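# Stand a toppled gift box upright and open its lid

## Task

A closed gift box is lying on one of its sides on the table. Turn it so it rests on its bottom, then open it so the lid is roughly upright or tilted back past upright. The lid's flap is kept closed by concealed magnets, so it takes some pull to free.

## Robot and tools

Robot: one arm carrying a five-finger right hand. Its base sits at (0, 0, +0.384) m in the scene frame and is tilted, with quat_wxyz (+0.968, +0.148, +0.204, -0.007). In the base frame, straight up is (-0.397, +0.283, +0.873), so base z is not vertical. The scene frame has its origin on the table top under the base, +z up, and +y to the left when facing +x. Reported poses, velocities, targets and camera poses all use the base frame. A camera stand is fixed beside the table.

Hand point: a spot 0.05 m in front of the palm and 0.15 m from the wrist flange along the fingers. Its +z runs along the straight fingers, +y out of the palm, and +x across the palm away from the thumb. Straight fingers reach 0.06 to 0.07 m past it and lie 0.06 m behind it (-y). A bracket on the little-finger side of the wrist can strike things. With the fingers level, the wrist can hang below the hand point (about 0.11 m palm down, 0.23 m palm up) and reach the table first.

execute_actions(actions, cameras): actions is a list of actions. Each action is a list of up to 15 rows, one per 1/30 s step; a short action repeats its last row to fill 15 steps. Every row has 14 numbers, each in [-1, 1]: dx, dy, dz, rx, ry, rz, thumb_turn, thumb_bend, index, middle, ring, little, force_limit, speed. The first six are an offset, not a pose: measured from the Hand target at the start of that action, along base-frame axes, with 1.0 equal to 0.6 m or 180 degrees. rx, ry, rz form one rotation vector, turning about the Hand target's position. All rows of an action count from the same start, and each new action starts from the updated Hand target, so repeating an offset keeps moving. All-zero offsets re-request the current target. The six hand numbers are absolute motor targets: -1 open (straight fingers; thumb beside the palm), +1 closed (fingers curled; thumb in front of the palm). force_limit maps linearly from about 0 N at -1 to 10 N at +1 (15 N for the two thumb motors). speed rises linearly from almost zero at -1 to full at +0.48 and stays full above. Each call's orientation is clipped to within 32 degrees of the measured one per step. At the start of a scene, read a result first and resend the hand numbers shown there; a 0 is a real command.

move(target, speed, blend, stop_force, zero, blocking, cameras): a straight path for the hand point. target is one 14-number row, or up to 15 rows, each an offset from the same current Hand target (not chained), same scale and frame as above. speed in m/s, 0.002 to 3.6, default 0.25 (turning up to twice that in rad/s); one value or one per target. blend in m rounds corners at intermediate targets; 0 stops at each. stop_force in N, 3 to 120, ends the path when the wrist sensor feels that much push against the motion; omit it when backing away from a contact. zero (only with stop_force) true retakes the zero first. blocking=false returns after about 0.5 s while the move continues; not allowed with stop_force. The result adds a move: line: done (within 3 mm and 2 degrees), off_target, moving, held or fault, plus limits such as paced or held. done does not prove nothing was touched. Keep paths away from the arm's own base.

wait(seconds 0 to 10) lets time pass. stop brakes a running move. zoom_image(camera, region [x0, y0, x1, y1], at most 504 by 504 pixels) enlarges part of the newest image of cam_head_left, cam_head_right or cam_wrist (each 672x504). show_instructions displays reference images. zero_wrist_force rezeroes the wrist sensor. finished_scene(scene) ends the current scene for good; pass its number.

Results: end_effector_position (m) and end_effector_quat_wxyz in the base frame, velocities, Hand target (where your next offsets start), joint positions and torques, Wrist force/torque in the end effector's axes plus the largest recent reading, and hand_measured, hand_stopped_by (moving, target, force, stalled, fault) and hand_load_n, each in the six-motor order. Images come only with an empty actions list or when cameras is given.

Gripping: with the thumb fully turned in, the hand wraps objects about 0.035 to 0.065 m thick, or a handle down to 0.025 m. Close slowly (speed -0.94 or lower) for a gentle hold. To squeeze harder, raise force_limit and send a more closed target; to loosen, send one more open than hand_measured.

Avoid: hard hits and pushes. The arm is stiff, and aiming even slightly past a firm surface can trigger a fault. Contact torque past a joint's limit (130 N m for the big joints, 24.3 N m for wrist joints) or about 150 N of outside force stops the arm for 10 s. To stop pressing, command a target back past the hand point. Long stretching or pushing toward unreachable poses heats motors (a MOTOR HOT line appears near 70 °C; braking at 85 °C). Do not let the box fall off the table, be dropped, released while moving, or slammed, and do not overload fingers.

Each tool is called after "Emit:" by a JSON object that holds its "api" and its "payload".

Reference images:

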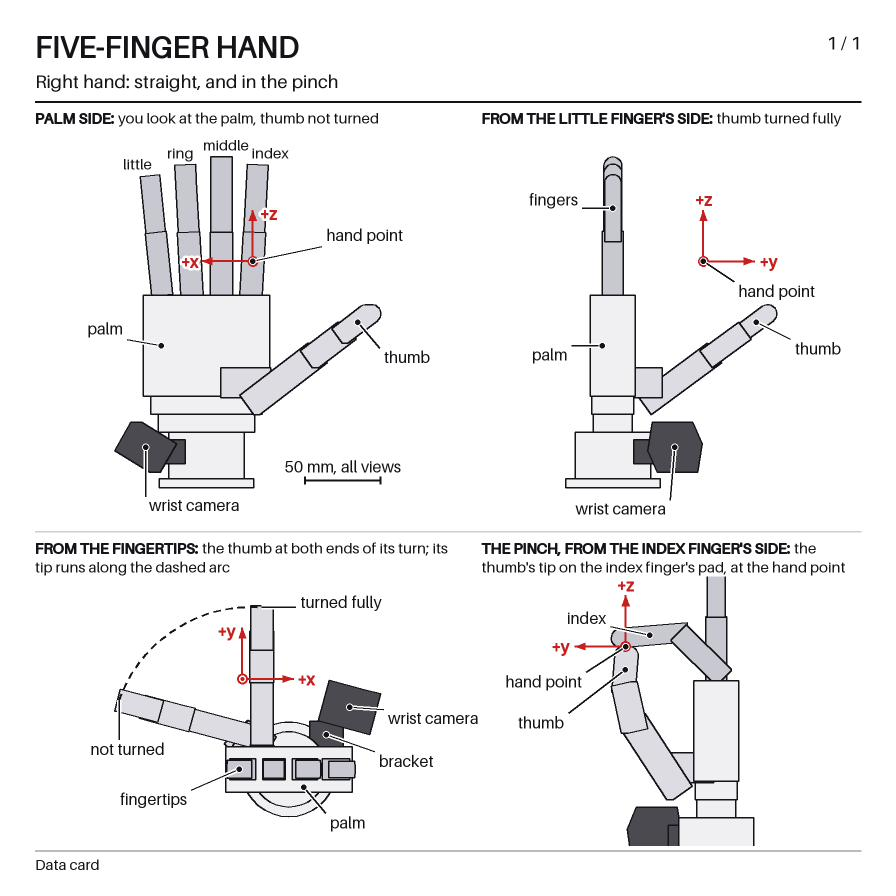

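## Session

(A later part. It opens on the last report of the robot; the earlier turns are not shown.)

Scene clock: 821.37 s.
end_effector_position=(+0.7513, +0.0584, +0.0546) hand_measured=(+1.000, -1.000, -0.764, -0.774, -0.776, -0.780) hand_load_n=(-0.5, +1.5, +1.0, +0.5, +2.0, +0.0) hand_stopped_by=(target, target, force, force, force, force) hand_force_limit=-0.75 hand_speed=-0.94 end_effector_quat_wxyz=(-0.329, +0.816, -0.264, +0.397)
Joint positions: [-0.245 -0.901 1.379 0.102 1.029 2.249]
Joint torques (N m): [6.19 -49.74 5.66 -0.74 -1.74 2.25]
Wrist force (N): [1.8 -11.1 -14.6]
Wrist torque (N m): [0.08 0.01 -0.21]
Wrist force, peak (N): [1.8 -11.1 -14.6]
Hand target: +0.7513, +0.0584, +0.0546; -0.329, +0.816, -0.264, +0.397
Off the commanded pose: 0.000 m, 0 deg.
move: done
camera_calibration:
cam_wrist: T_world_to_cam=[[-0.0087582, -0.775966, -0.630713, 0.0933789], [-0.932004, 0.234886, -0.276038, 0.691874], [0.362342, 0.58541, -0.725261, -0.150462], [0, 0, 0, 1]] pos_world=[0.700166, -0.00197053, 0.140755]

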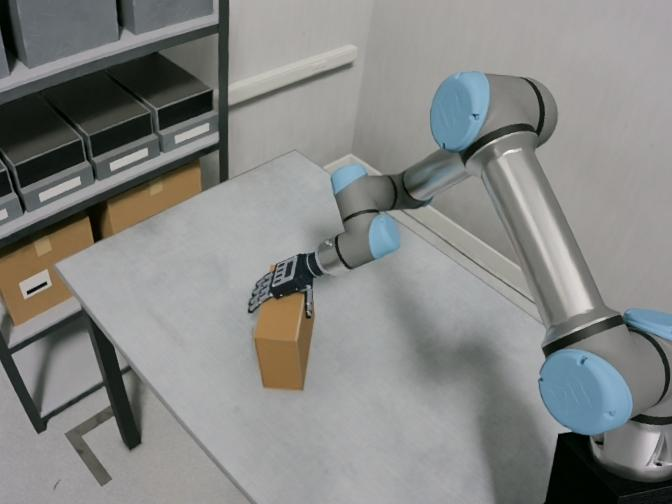

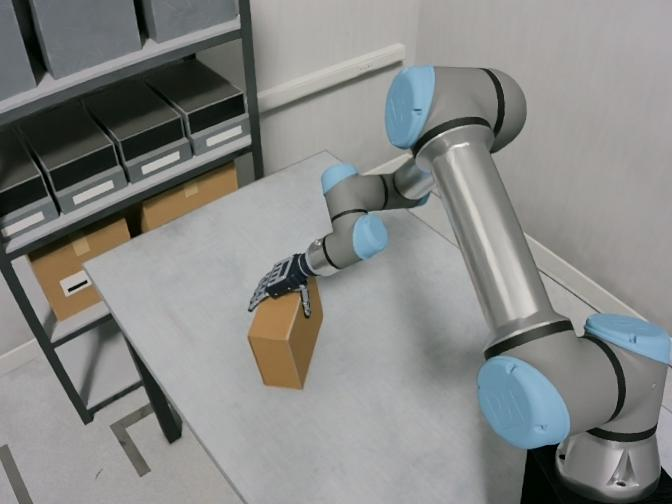

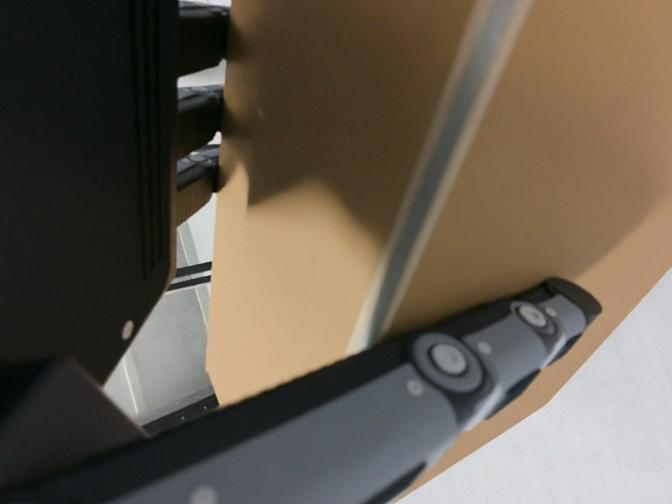

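Emit:
{"api": "move", "payload": {"target": [-0.0053,0.0038,0.0116,0,0,0,1,-1,-0.3,-0.3,-0.3,-0.3,-0.75,-0.94], "speed": 0.02}}

Emit:
{"api": "move", "payload": {"target": [0,0,0,0,0,0,1,-1,-1,-1,-1,-1,-0.75,-0.9], "speed": 0.02, "cameras": ["all"]}}

Emit:
{"api": "zoom_image", "payload": {"camera": "cam_head_left", "region": [220, 220, 400, 400]}}

Scene clock: 833.13 s.
end_effector_position=(+0.7482, +0.0606, +0.0614) hand_measured=(+1.000, -1.000, -0.764, -0.774, -0.774, -0.780) hand_load_n=(+0.0, +0.0, +0.0, +0.0, -0.5, +0.0) hand_stopped_by=(target, target, force, force, force, force) hand_force_limit=-0.75 hand_speed=-0.94 end_effector_quat_wxyz=(-0.329, +0.816, -0.264, +0.397)
Joint positions: [-0.243 -0.915 1.385 0.109 1.031 2.251]
Joint torques (N m): [18.28 -60.13 2.04 3.45 0.66 2.49]
Wrist force (N): [0.8 2.2 -0.8]
Wrist torque (N m): [0.57 -0.17 0.03]
Wrist force, peak (N): [1.7 -11.7 -14.9]
Hand target: +0.7481, +0.0606, +0.0616; -0.329, +0.816, -0.264, +0.397
Off the commanded pose: 0.000 m, 0 deg.
move: done

Scene clock: 834.23 s.
end_effector_position=(+0.7481, +0.0606, +0.0616) hand_measured=(+1.000, -1.000, -1.000, -1.000, -1.000, -1.000) hand_load_n=(+0.0, +0.5, +0.0, +0.0, -0.5, +0.0) hand_stopped_by=(target, target, target, target, target, target) hand_force_limit=-0.75 hand_speed=-0.90 end_effector_quat_wxyz=(-0.329, +0.816, -0.264, +0.397)
Joint positions: [-0.242 -0.916 1.385 0.109 1.031 2.251]
Joint torques (N m): [20.22 -59.31 2.03 3.15 0.67 2.62]
Wrist force (N): [0.6 2.1 -0.7]
Wrist torque (N m): [0.54 -0.14 0.00]
Wrist force, peak (N): [1.1 2.6 -1.0]
Hand target: +0.7481, +0.0606, +0.0616; -0.329, +0.816, -0.264, +0.397
Off the commanded pose: 0.000 m, 0 deg.
move: done
camera_calibration:
cam_wrist: T_world_to_cam=[[-0.00862394, -0.775862, -0.630843, 0.0993977], [-0.931959, 0.234909, -0.276169, 0.690295], [0.36246, 0.585539, -0.725098, -0.145621], [0, 0, 0, 1]] pos_world=[0.696966, 0.000229192, 0.147754]

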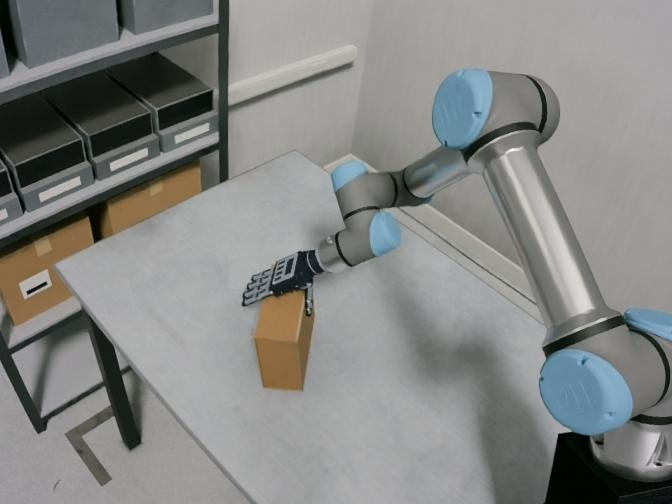

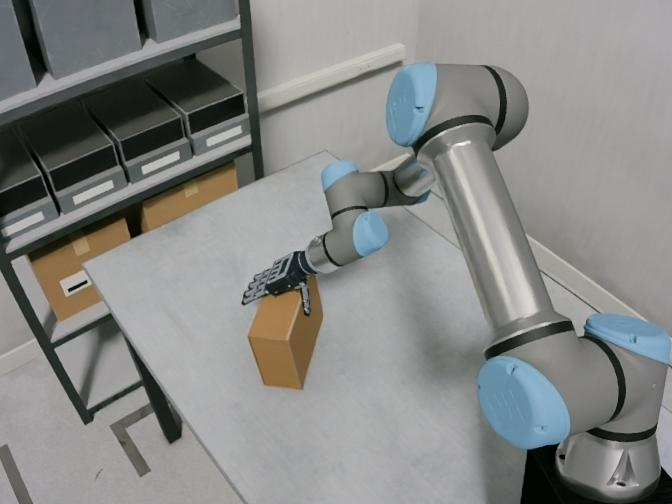

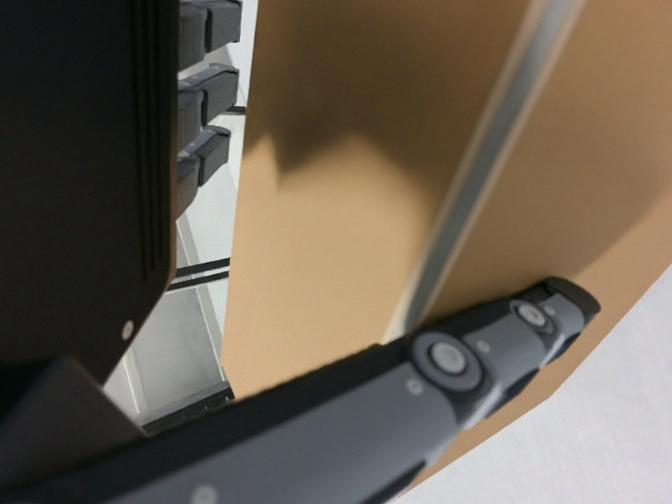

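Scaled by 2.800 from the camera's 672x504 image, which has a finer 960x720 frame.

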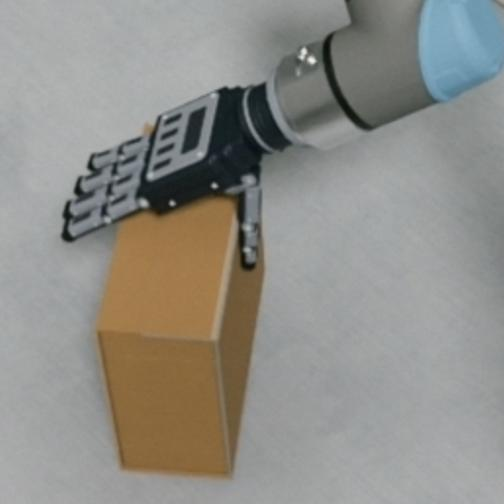

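Emit:
{"api": "move", "payload": {"target": [[-0.0184,-0.0167,-0.003,0,0,0,1,-1,-1,-1,-1,-1,-0.75,-0.9],[-0.2883,0.0072,0.3438,0,0,0,1,-1,-1,-1,-1,-1,-0.75,-0.9]], "speed": [0.02,0.12], "cameras": ["all"]}}

Emit:
{"api": "zoom_image", "payload": {"camera": "cam_head_left", "region": [220, 220, 400, 400]}}

Emit:
{"api": "zoom_image", "payload": {"camera": "cam_head_right", "region": [220, 220, 400, 400]}}

Scene clock: 942.40 s.
end_effector_position=(+0.5753, +0.0650, +0.2677) hand_measured=(+1.000, -1.000, -1.000, -1.000, -1.000, -1.000) hand_load_n=(+0.0, +0.0, -0.5, +0.0, +0.0, +0.0) hand_stopped_by=(target, target, target, target, target, target) hand_force_limit=-0.75 hand_speed=-0.90 end_effector_quat_wxyz=(-0.329, +0.816, -0.264, +0.397)
Joint positions: [-0.341 -1.467 1.619 0.464 0.949 2.185]
Joint torques (N m): [2.85 -49.08 -2.83 3.48 -3.19 -3.01]
Wrist force (N): [1.1 1.4 -0.5]
Wrist torque (N m): [0.51 -0.19 0.13]
Wrist force, peak (N): [1.0 2.8 -0.4]
Hand target: +0.5752, +0.0650, +0.2679; -0.329, +0.816, -0.264, +0.397
Off the commanded pose: 0.000 m, 0 deg.
move: done
camera_calibration:
cam_wrist: T_world_to_cam=[[-0.00862282, -0.775862, -0.630844, 0.23126], [-0.931926, 0.234962, -0.276237, 0.585167], [0.362547, 0.585518, -0.725072, 0.0638823], [0, 0, 0, 1]] pos_world=[0.524166, 0.00452955, 0.353853]

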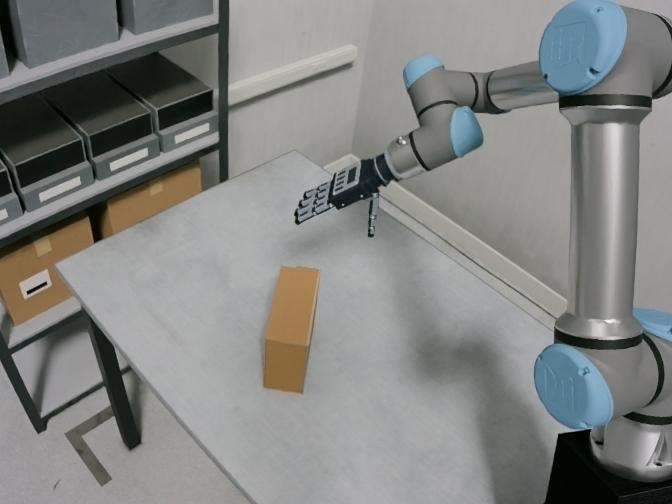

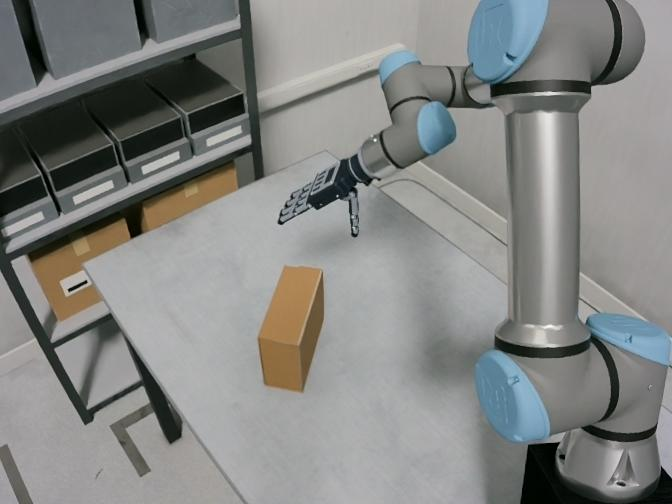

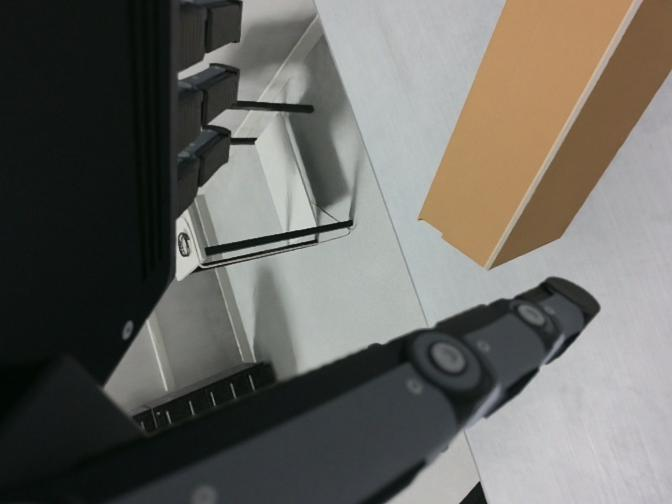

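Scaled by 2.800 from the camera's 672x504 image, which has a finer 960x720 frame.

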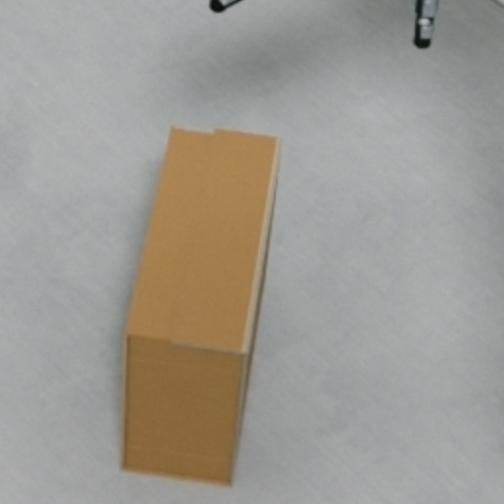

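Scaled by 2.800 from the camera's 672x504 image, which has a finer 960x720 frame.

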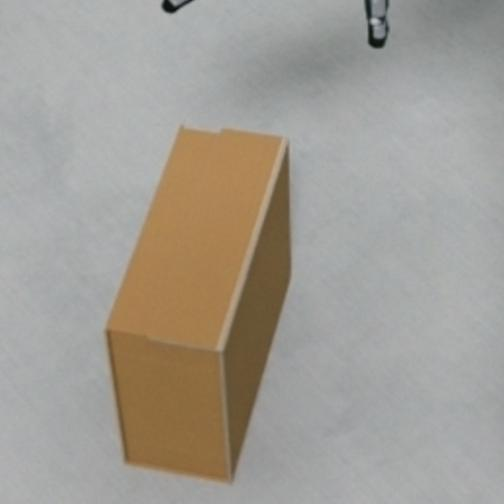

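Emit:
{"api": "move", "payload": {"target": [[-0.1082,0.2440,0.1303,0.1258,-0.0446,0.188,1,-1,-1,-1,-1,-1,-0.75,-0.9],[-0.3377,0.3212,0.3023,0.2515,-0.0892,0.376,1,-1,-1,-1,-1,-1,-0.75,-0.9]], "speed": 0.25, "blend": 0.02, "cameras": ["cam_head_left"]}}

Scene clock: 961.43 s.
end_effector_position=(+0.3726, +0.2576, +0.4492) hand_measured=(+1.000, -1.000, -1.000, -1.000, -1.000, -1.000) hand_load_n=(+0.0, +0.0, +0.0, +0.0, +0.0, +0.0) hand_stopped_by=(target, target, target, target, target, target) hand_force_limit=-0.75 hand_speed=-0.90 end_effector_quat_wxyz=(+0.789, -0.584, -0.142, -0.129)
Joint positions: [-0.343 -1.466 1.618 0.465 -0.501 2.184]
Joint torques (N m): [16.36 -26.16 -27.43 4.51 -3.26 -2.8]
Wrist force (N): [1.1 1.5 -0.4]
Wrist torque (N m): [0.67 -0.25 0.13]
Wrist force, peak (N): [1.4 2.0 -0.4]
Hand target: +0.3725, +0.2577, +0.4492; +0.789, -0.584, -0.142, -0.129
Off the commanded pose: 0.000 m, 0 deg.
move: done
Images, in order (width x height): cam_head_left 672x504.

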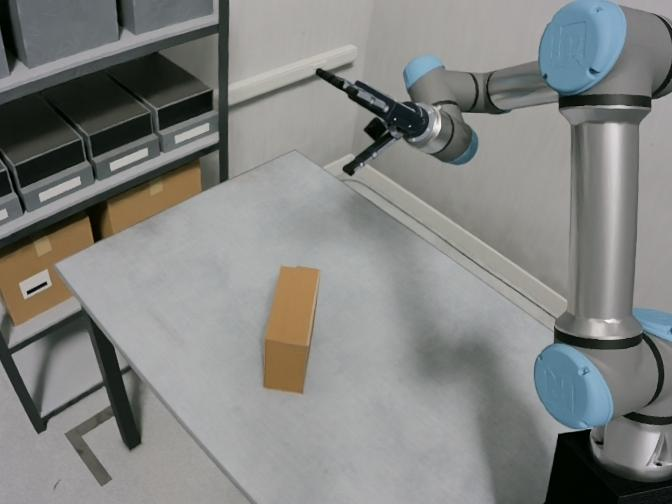

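Emit:
{"api": "move", "payload": {"target": [[-0.0082,0.0028,0.2348,0.0835,0.2356,0,1,-1,-1,-1,-1,-1,-0.75,-0.9],[0.1425,-0.0507,0.4068,0.1671,0.4713,0,1,-1,-1,-1,-1,-1,-0.75,-0.9],[0.3638,-0.1292,0.4155,0.2506,0.7069,0,1,-1,-1,-1,-1,-1,-0.75,-0.9],[0.526,-0.1867,0.2557,0.3338,0.9416,0,1,-1,-1,-1,-1,-1,-0.75,-0.9]], "speed": 0.3, "blend": 0.03, "cameras": ["cam_head_left"]}}

Scene clock: 979.03 s.
end_effector_position=(+0.6881, +0.1457, +0.6027) hand_measured=(+1.000, -1.000, -1.000, -1.000, -1.000, -1.000) hand_load_n=(+0.0, +0.0, +0.0, +0.0, +0.0, +0.0) hand_stopped_by=(target, target, target, target, target, target) hand_force_limit=-0.75 hand_speed=-0.90 end_effector_quat_wxyz=(+0.330, +0.141, +0.786, +0.503)
Joint positions: [-0.343 -1.466 1.618 3.609 -0.498 2.179]
Joint torques (N m): [3.8 -31.52 -33.27 -0.65 -0.63 -3.09]
Wrist force (N): [-0.6 -0.4 0.0]
Wrist torque (N m): [-0.07 0.08 0.05]
Wrist force, peak (N): [1.0 2.0 0.0]
Hand target: +0.6881, +0.1457, +0.6027; +0.330, +0.141, +0.786, +0.503
Off the commanded pose: 0.000 m, 0 deg.
move: done
Images, in order (width x height): cam_head_left 672x504.

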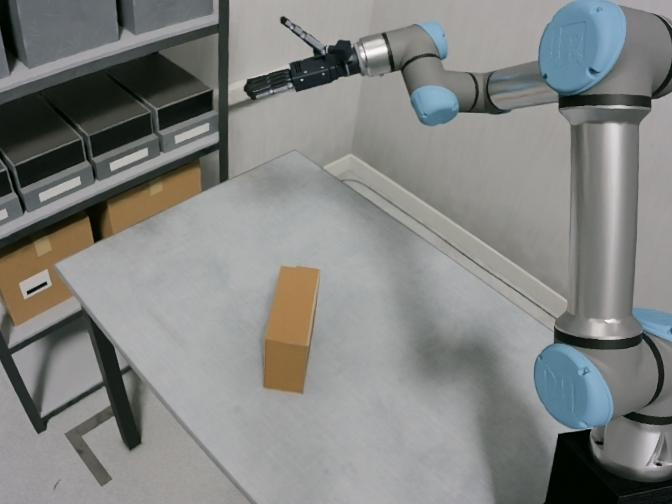

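Emit:
{"api": "move", "payload": {"target": [[0.03,0.0,-0.3,-0.33,-0.1141,0.3333,-1,-1,0,0,0,0,-0.5,-0.3],[0.0912,0.0057,-0.7398,-0.6599,-0.2283,0.6666,-1,-1,0,0,0,0,-0.5,-0.3]], "speed": 0.3, "blend": 0.03, "cameras": ["all"]}}

Scene clock: 1085.50 s.
end_effector_position=(+0.7428, +0.1491, +0.1588) hand_measured=(-1.000, -1.000, +0.000, +0.000, +0.000, +0.000) hand_load_n=(+0.0, +0.0, +0.0, +0.0, +0.5, +0.0) hand_stopped_by=(target, target, target, target, target, target) hand_force_limit=-0.50 hand_speed=-0.30 end_effector_quat_wxyz=(+0.046, +0.879, -0.405, +0.248)
Joint positions: [0.147 -0.885 1.223 3.99 -1.916 -0.627]
Joint torques (N m): [26.26 -40.97 -6.12 -3.71 -2.03 -3.17]
Wrist force (N): [0.4 0.9 -0.4]
Wrist torque (N m): [0.26 -0.07 0.09]
Wrist force, peak (N): [0.5 1.4 -0.4]
Hand target: +0.7429, +0.1491, +0.1588; +0.046, +0.879, -0.405, +0.248
Off the commanded pose: 0.000 m, 0 deg.
move: done
camera_calibration:
cam_wrist: T_world_to_cam=[[-0.573275, -0.818513, -0.0373061, 0.560818], [-0.818124, 0.569312, 0.080976, 0.500297], [-0.0450411, 0.0769426, -0.996018, 0.296576], [0, 0, 0, 1]] pos_world=[0.744167, 0.151393, 0.275805]

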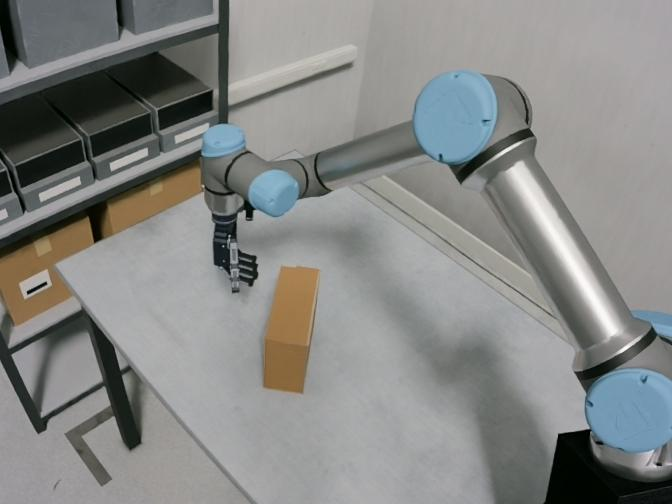

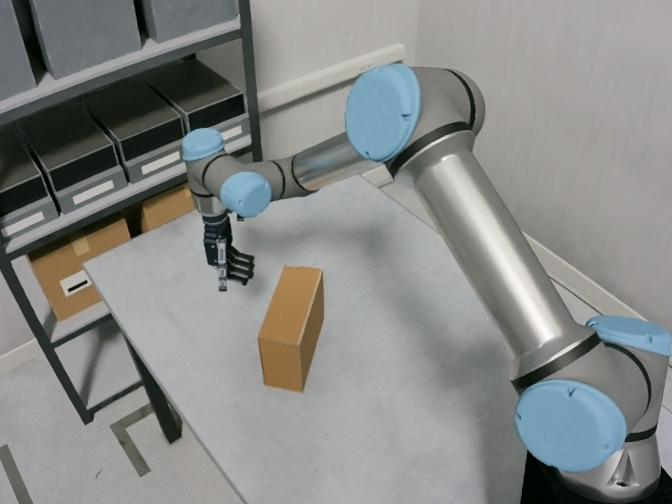

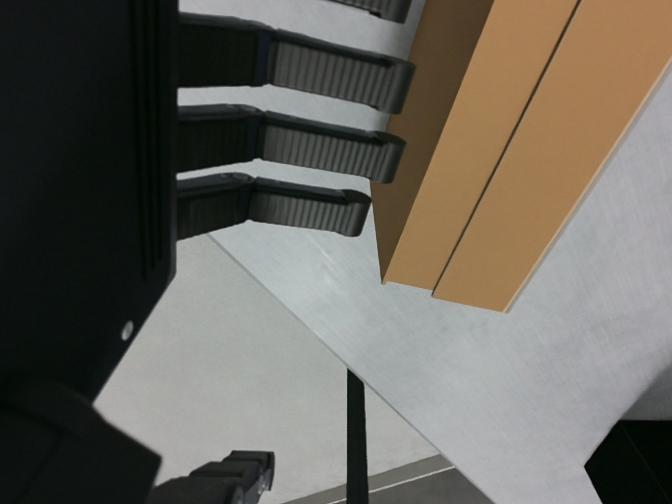

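Emit:
{"api": "move", "payload": {"target": [0.139,-0.0993,-0.3055,0,0,0,-1,-1,0,0,0,0,-0.5,-0.3], "speed": 0.15, "stop_force": 12, "cameras": ["all"]}}

Emit:
{"api": "zoom_image", "payload": {"camera": "cam_head_left", "region": [200, 220, 380, 400]}}

Scene clock: 1094.33 s.
end_effector_position=(+0.8263, +0.0895, -0.0245) hand_measured=(-1.000, -1.000, +0.000, +0.000, +0.000, +0.000) hand_load_n=(+0.0, +0.0, +0.0, +0.0, +0.0, +0.0) hand_stopped_by=(target, target, target, target, target, target) hand_force_limit=-0.50 hand_speed=-0.30 end_effector_quat_wxyz=(+0.046, +0.879, -0.405, +0.248)
Joint positions: [0.058 -0.525 1.06 3.765 -1.881 -0.714]
Joint torques (N m): [15.05 -43.69 -28.18 -0.2 1.87 -2.89]
Wrist force (N): [0.4 1.0 -0.4]
Wrist torque (N m): [0.25 -0.05 0.05]
Wrist force, peak (N): [0.7 1.2 -1.2]
Hand target: +0.8263, +0.0895, -0.0245; +0.046, +0.879, -0.405, +0.248
Off the commanded pose: 0.000 m, 0 deg.
move: done
camera_calibration:
cam_wrist: T_world_to_cam=[[-0.57304, -0.818675, -0.03736, 0.552828], [-0.8183, 0.569092, 0.0807477, 0.617497], [-0.0448449, 0.0768434, -0.996034, 0.122096], [0, 0, 0, 1]] pos_world=[0.827565, 0.0917918, 0.0924038]

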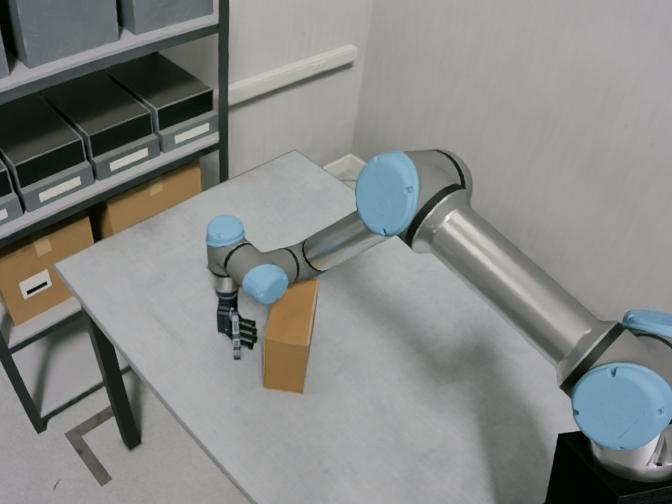

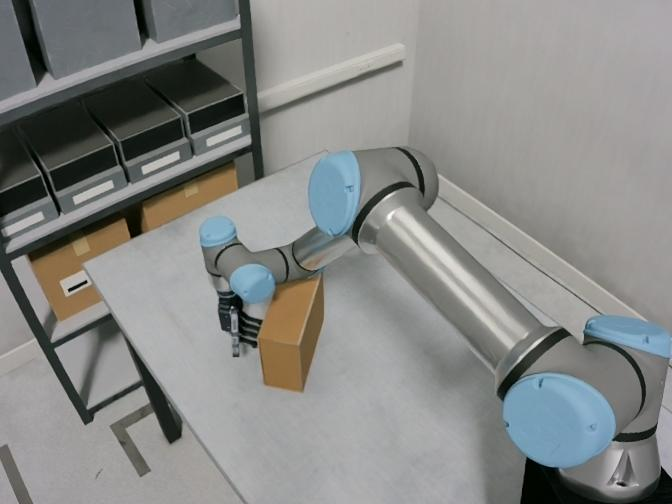

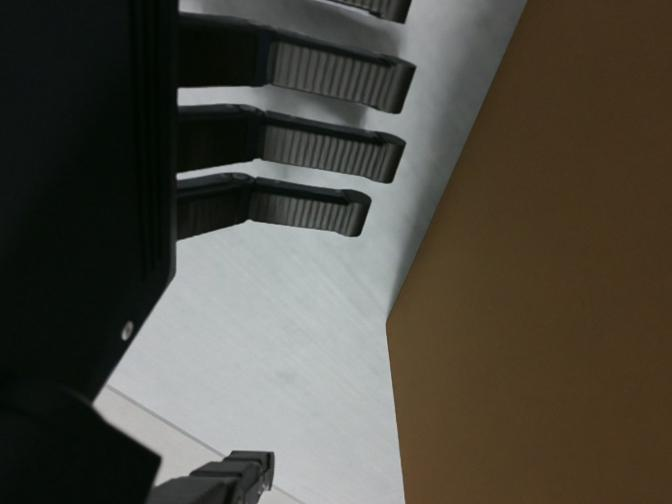

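Scaled by 2.800 from the camera's 672x504 image, which has a finer 960x720 frame.

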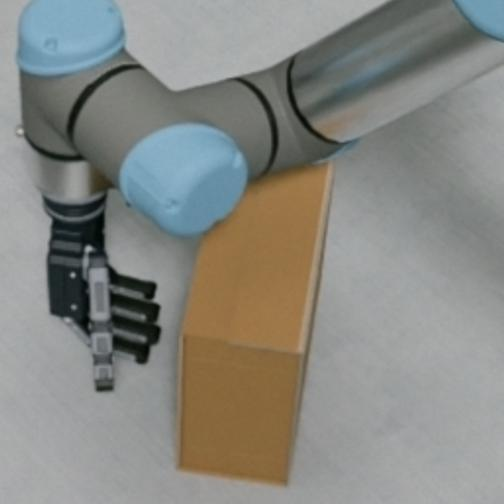

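Emit:
{"api": "move", "payload": {"target": [-0.0982,-0.0888,-0.0158,0,0,0,-1,-1,0,0,0,0,-0.5,-0.3], "speed": 0.06, "cameras": ["all"]}}

Emit:
{"api": "zoom_image", "payload": {"camera": "cam_head_left", "region": [220, 230, 400, 410]}}

Scene clock: 1107.57 s.
end_effector_position=(+0.7674, +0.0363, -0.0340) hand_measured=(-1.000, -1.000, +0.000, +0.000, +0.000, +0.000) hand_load_n=(+0.0, +0.0, +0.0, +1.5, +0.0, +0.0) hand_stopped_by=(target, target, target, target, target, target) hand_force_limit=-0.50 hand_speed=-0.30 end_effector_quat_wxyz=(+0.046, +0.879, -0.405, +0.248)
Joint positions: [-0.01 -0.649 1.356 3.573 -1.853 -0.779]
Joint torques (N m): [13.18 -62.21 2.75 -3.45 1.64 -2.93]
Wrist force (N): [0.6 -0.2 -0.1]
Wrist torque (N m): [0.25 -0.09 0.03]
Wrist force, peak (N): [0.6 -0.8 -1.6]
Hand target: +0.7673, +0.0362, -0.0340; +0.046, +0.879, -0.405, +0.248
Off the commanded pose: 0.000 m, 0 deg.
move: done
camera_calibration:
cam_wrist: T_world_to_cam=[[-0.573041, -0.818677, -0.0373027, 0.475221], [-0.818294, 0.569089, 0.0808294, 0.600412], [-0.0449446, 0.0768431, -0.99603, 0.114161], [0, 0, 0, 1]] pos_world=[0.768765, 0.0385918, 0.0829042]

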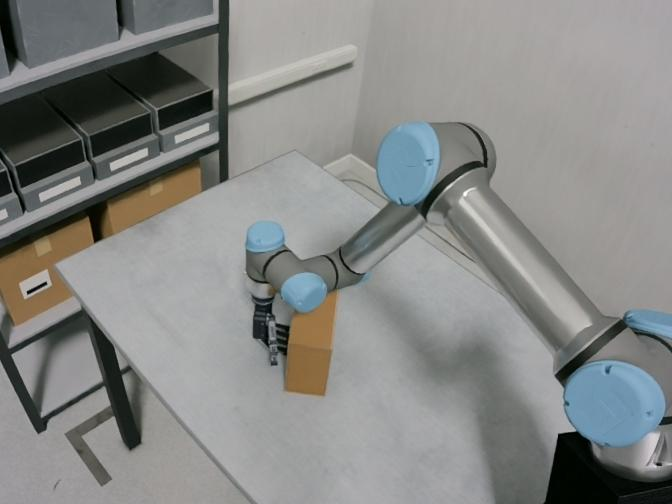

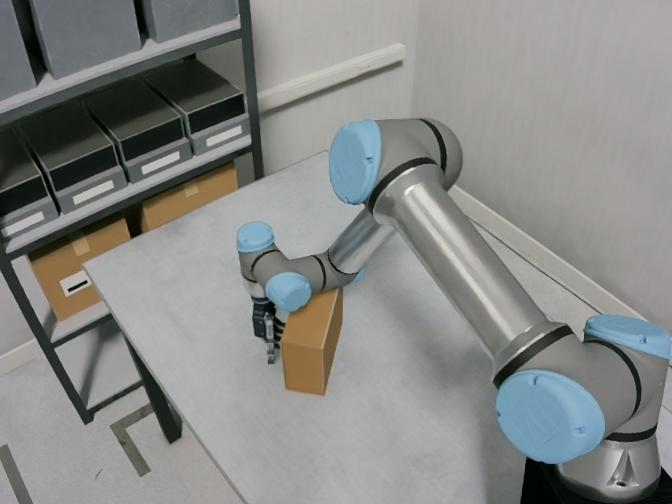

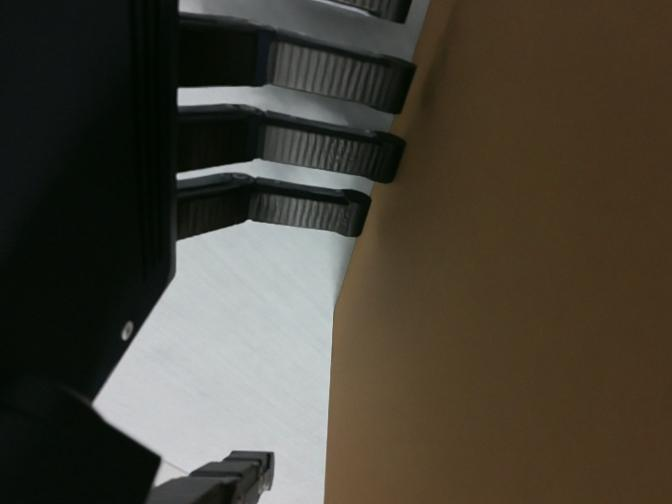

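Scaled by 2.800 from the camera's 672x504 image, which has a finer 960x720 frame.

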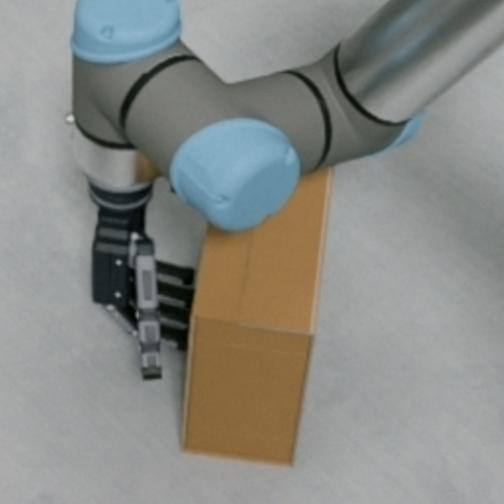

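Emit:
{"api": "move", "payload": {"target": [-0.2333,-0.2109,-0.0376,0,0,0,-1,-1,0,0,0,0,-0.5,-0.3], "speed": 0.06, "cameras": ["all"]}}

Emit:
{"api": "zoom_image", "payload": {"camera": "cam_head_left", "region": [280, 240, 460, 420]}}

Scene clock: 1123.93 s.
end_effector_position=(+0.6275, -0.0902, -0.0565) hand_measured=(-1.000, -1.000, +0.000, +0.000, +0.000, +0.000) hand_load_n=(+0.0, +0.0, +0.0, +1.5, +0.0, +0.0) hand_stopped_by=(target, target, target, target, target, target) hand_force_limit=-0.50 hand_speed=-0.30 end_effector_quat_wxyz=(+0.046, +0.879, -0.405, +0.248)
Joint positions: [-0.229 -0.83 1.871 3.192 -1.757 -0.981]
Joint torques (N m): [7.05 -53.22 9.55 -3.86 1.84 -2.75]
Wrist force (N): [0.2 -0.2 0.6]
Wrist torque (N m): [0.22 -0.06 0.04]
Wrist force, peak (N): [0.8 -0.6 0.7]
Hand target: +0.6274, -0.0903, -0.0566; +0.046, +0.879, -0.405, +0.248
Off the commanded pose: 0.000 m, 0 deg.
move: done
camera_calibration:
cam_wrist: T_world_to_cam=[[-0.573155, -0.818598, -0.0372924, 0.290672], [-0.818214, 0.569203, 0.0808334, 0.55962], [-0.0449432, 0.0768432, -0.99603, 0.0951782], [0, 0, 0, 1]] pos_world=[0.628766, -0.0879076, 0.0604042]

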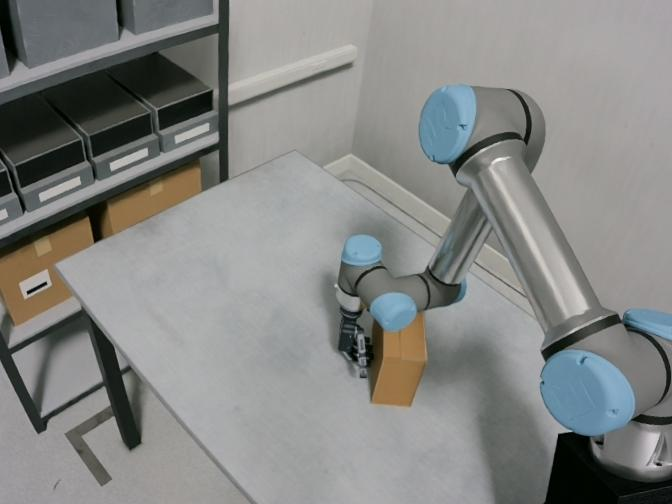

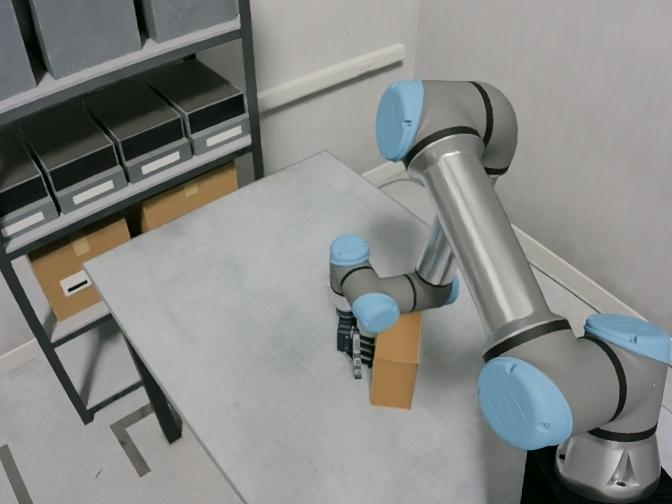

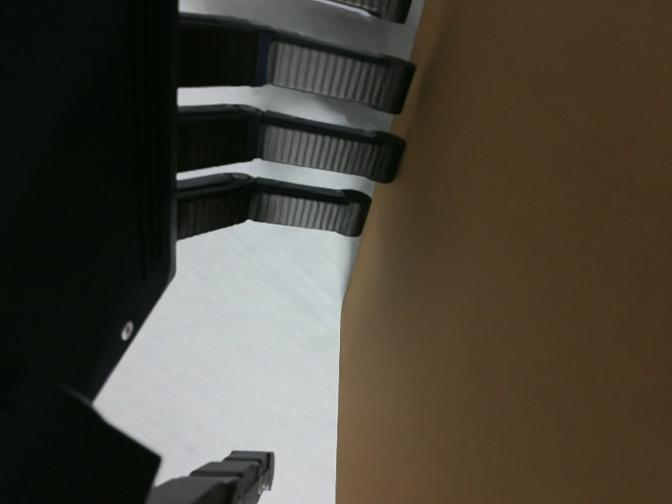

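Scaled by 2.800 from the camera's 672x504 image, which has a finer 960x720 frame.

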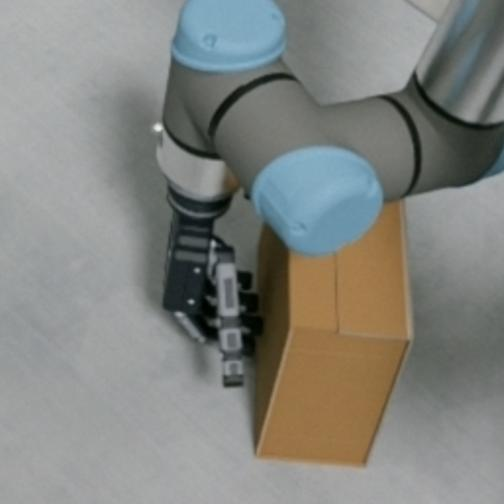

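Emit:
{"api": "move", "payload": {"target": [[0.0368,0.0333,0.0059,0,0,0,-1,-1,0,0,0,0,-0.5,-0.3],[-0.1418,0.161,0.3988,0,0,0,-1,-1,0,0,0,0,-0.5,-0.3]], "speed": [0.06,0.2], "cameras": ["all"]}}

Emit:
{"api": "zoom_image", "payload": {"camera": "cam_head_left", "region": [320, 240, 480, 420]}}

Emit:
{"api": "zoom_image", "payload": {"camera": "cam_head_right", "region": [320, 240, 480, 420]}}

Scene clock: 1142.83 s.
end_effector_position=(+0.5423, +0.0062, +0.1826) hand_measured=(-1.000, -1.000, +0.000, +0.000, +0.000, +0.000) hand_load_n=(+0.0, +0.0, +0.5, +0.5, +0.0, +0.0) hand_stopped_by=(target, target, target, target, target, target) hand_force_limit=-0.50 hand_speed=-0.30 end_effector_quat_wxyz=(+0.046, +0.879, -0.405, +0.248)
Joint positions: [-0.075 -1.407 1.949 3.722 -1.826 -0.84]
Joint torques (N m): [17.19 -47.24 -27.64 -0.25 -2.1 2.63]
Wrist force (N): [0.8 1.0 -0.2]
Wrist torque (N m): [0.25 -0.14 0.02]
Wrist force, peak (N): [0.6 0.8 -1.3]
Hand target: +0.5423, +0.0063, +0.1827; +0.046, +0.879, -0.405, +0.248
Off the commanded pose: 0.000 m, 0 deg.
move: done
camera_calibration:
cam_wrist: T_world_to_cam=[[-0.57304, -0.818675, -0.03736, 0.329765], [-0.8183, 0.569092, 0.0807477, 0.415807], [-0.0448449, 0.0768434, -0.996034, 0.322036], [0, 0, 0, 1]] pos_world=[0.543665, 0.00859177, 0.299504]

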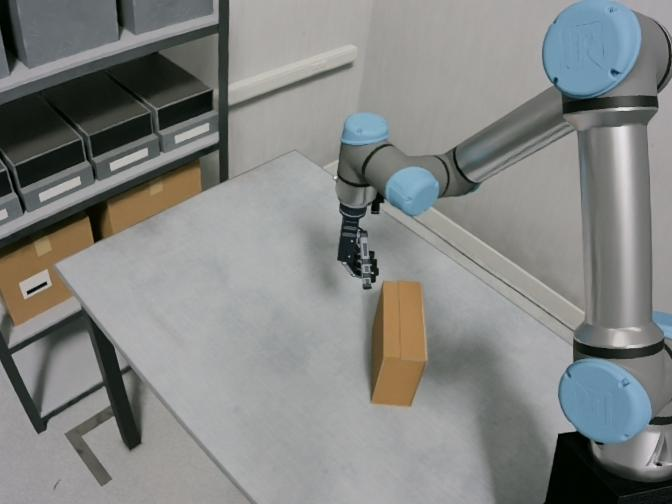

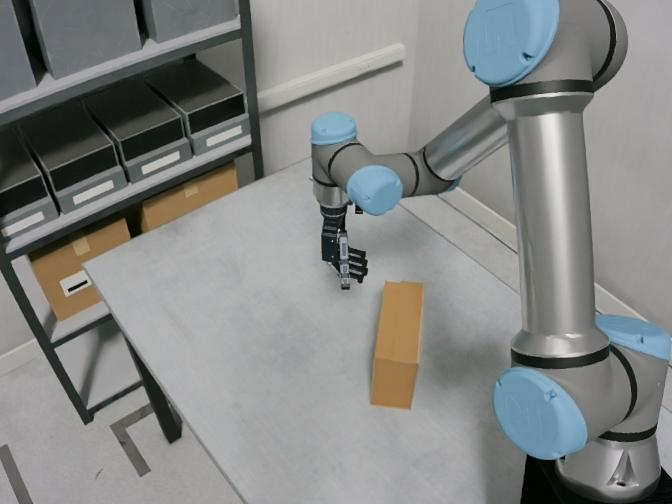

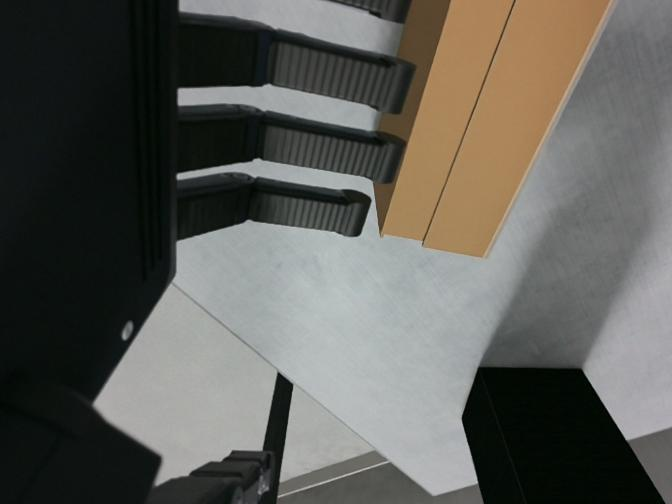

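Scaled by 2.800 from the camera's 672x504 image, which has a finer 960x720 frame.

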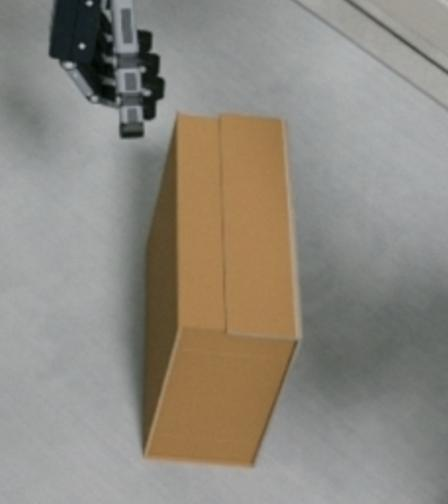

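Scaled by 2.800 from the camera's 672x504 image, which has a finer 960x720 frame.

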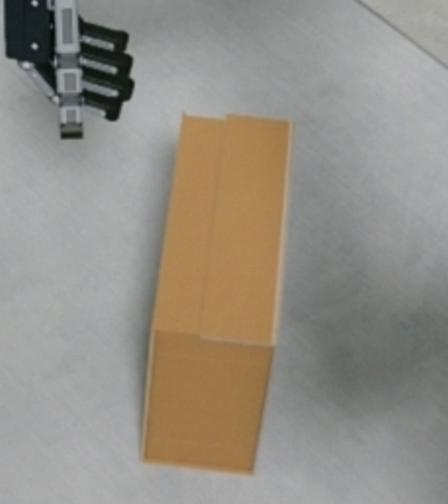

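Emit:
{"api": "move", "payload": {"target": [-0.0408,-0.1693,-0.1448,0.1511,-0.1814,0.1473,1,-1,-1,-1,-1,-1,-0.5,-0.3], "speed": 0.12, "cameras": ["all"]}}

Emit:
{"api": "zoom_image", "payload": {"camera": "cam_head_right", "region": [300, 200, 500, 420]}}

Scene clock: 1229.27 s.
end_effector_position=(+0.5178, -0.0953, +0.0959) hand_measured=(+1.000, -1.000, -1.000, -1.000, -1.000, -1.000) hand_load_n=(+0.0, +0.0, +0.0, +0.0, +0.0, +0.0) hand_stopped_by=(target, target, target, target, target, target) hand_force_limit=-0.50 hand_speed=-0.30 end_effector_quat_wxyz=(-0.327, +0.829, -0.240, +0.385)
Joint positions: [-0.8 -1.337 2.444 3.059 -0.61 -1.516]
Joint torques (N m): [-1.97 -18.74 10.87 -0.4 3 -3.04]
Wrist force (N): [1.3 1.5 -0.7]
Wrist torque (N m): [0.51 -0.24 0.13]
Wrist force, peak (N): [1.3 1.8 -0.5]
Hand target: +0.5178, -0.0953, +0.0958; -0.327, +0.829, -0.240, +0.385
Off the commanded pose: 0.000 m, 0 deg.
move: done
camera_calibration:
cam_wrist: T_world_to_cam=[[0.0225741, -0.78987, -0.612858, -0.0211311], [-0.946808, 0.179942, -0.266789, 0.523256], [0.321007, 0.586282, -0.743793, 0.0773066], [0, 0, 0, 1]] pos_world=[0.471084, -0.15617, 0.184149]

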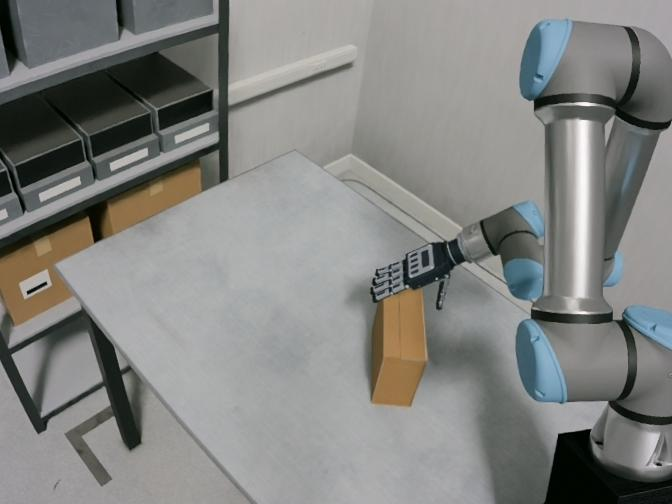

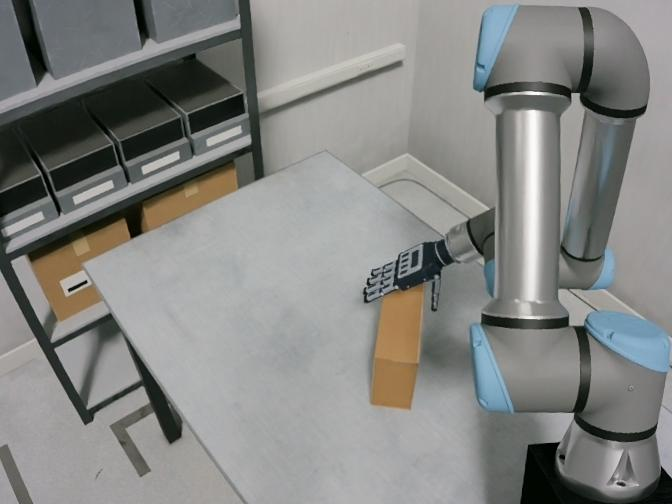

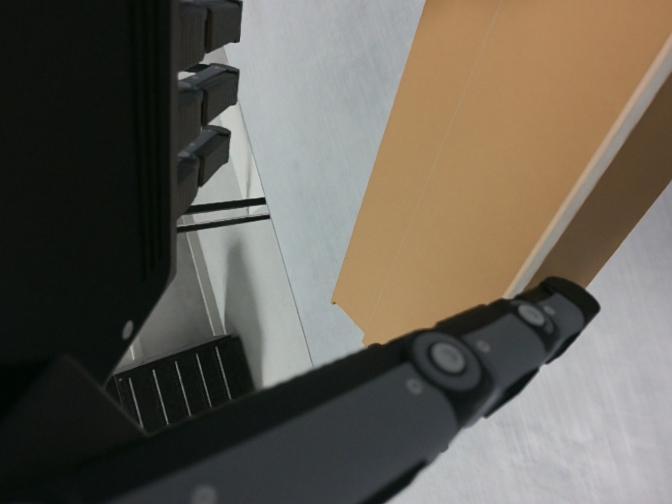

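Scaled by 2.291 from the camera's 672x504 image, which has a finer 960x720 frame.

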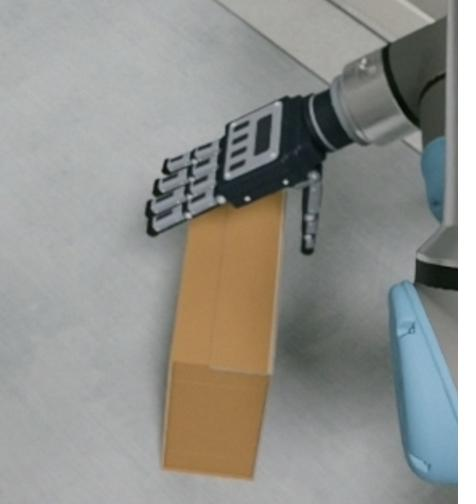

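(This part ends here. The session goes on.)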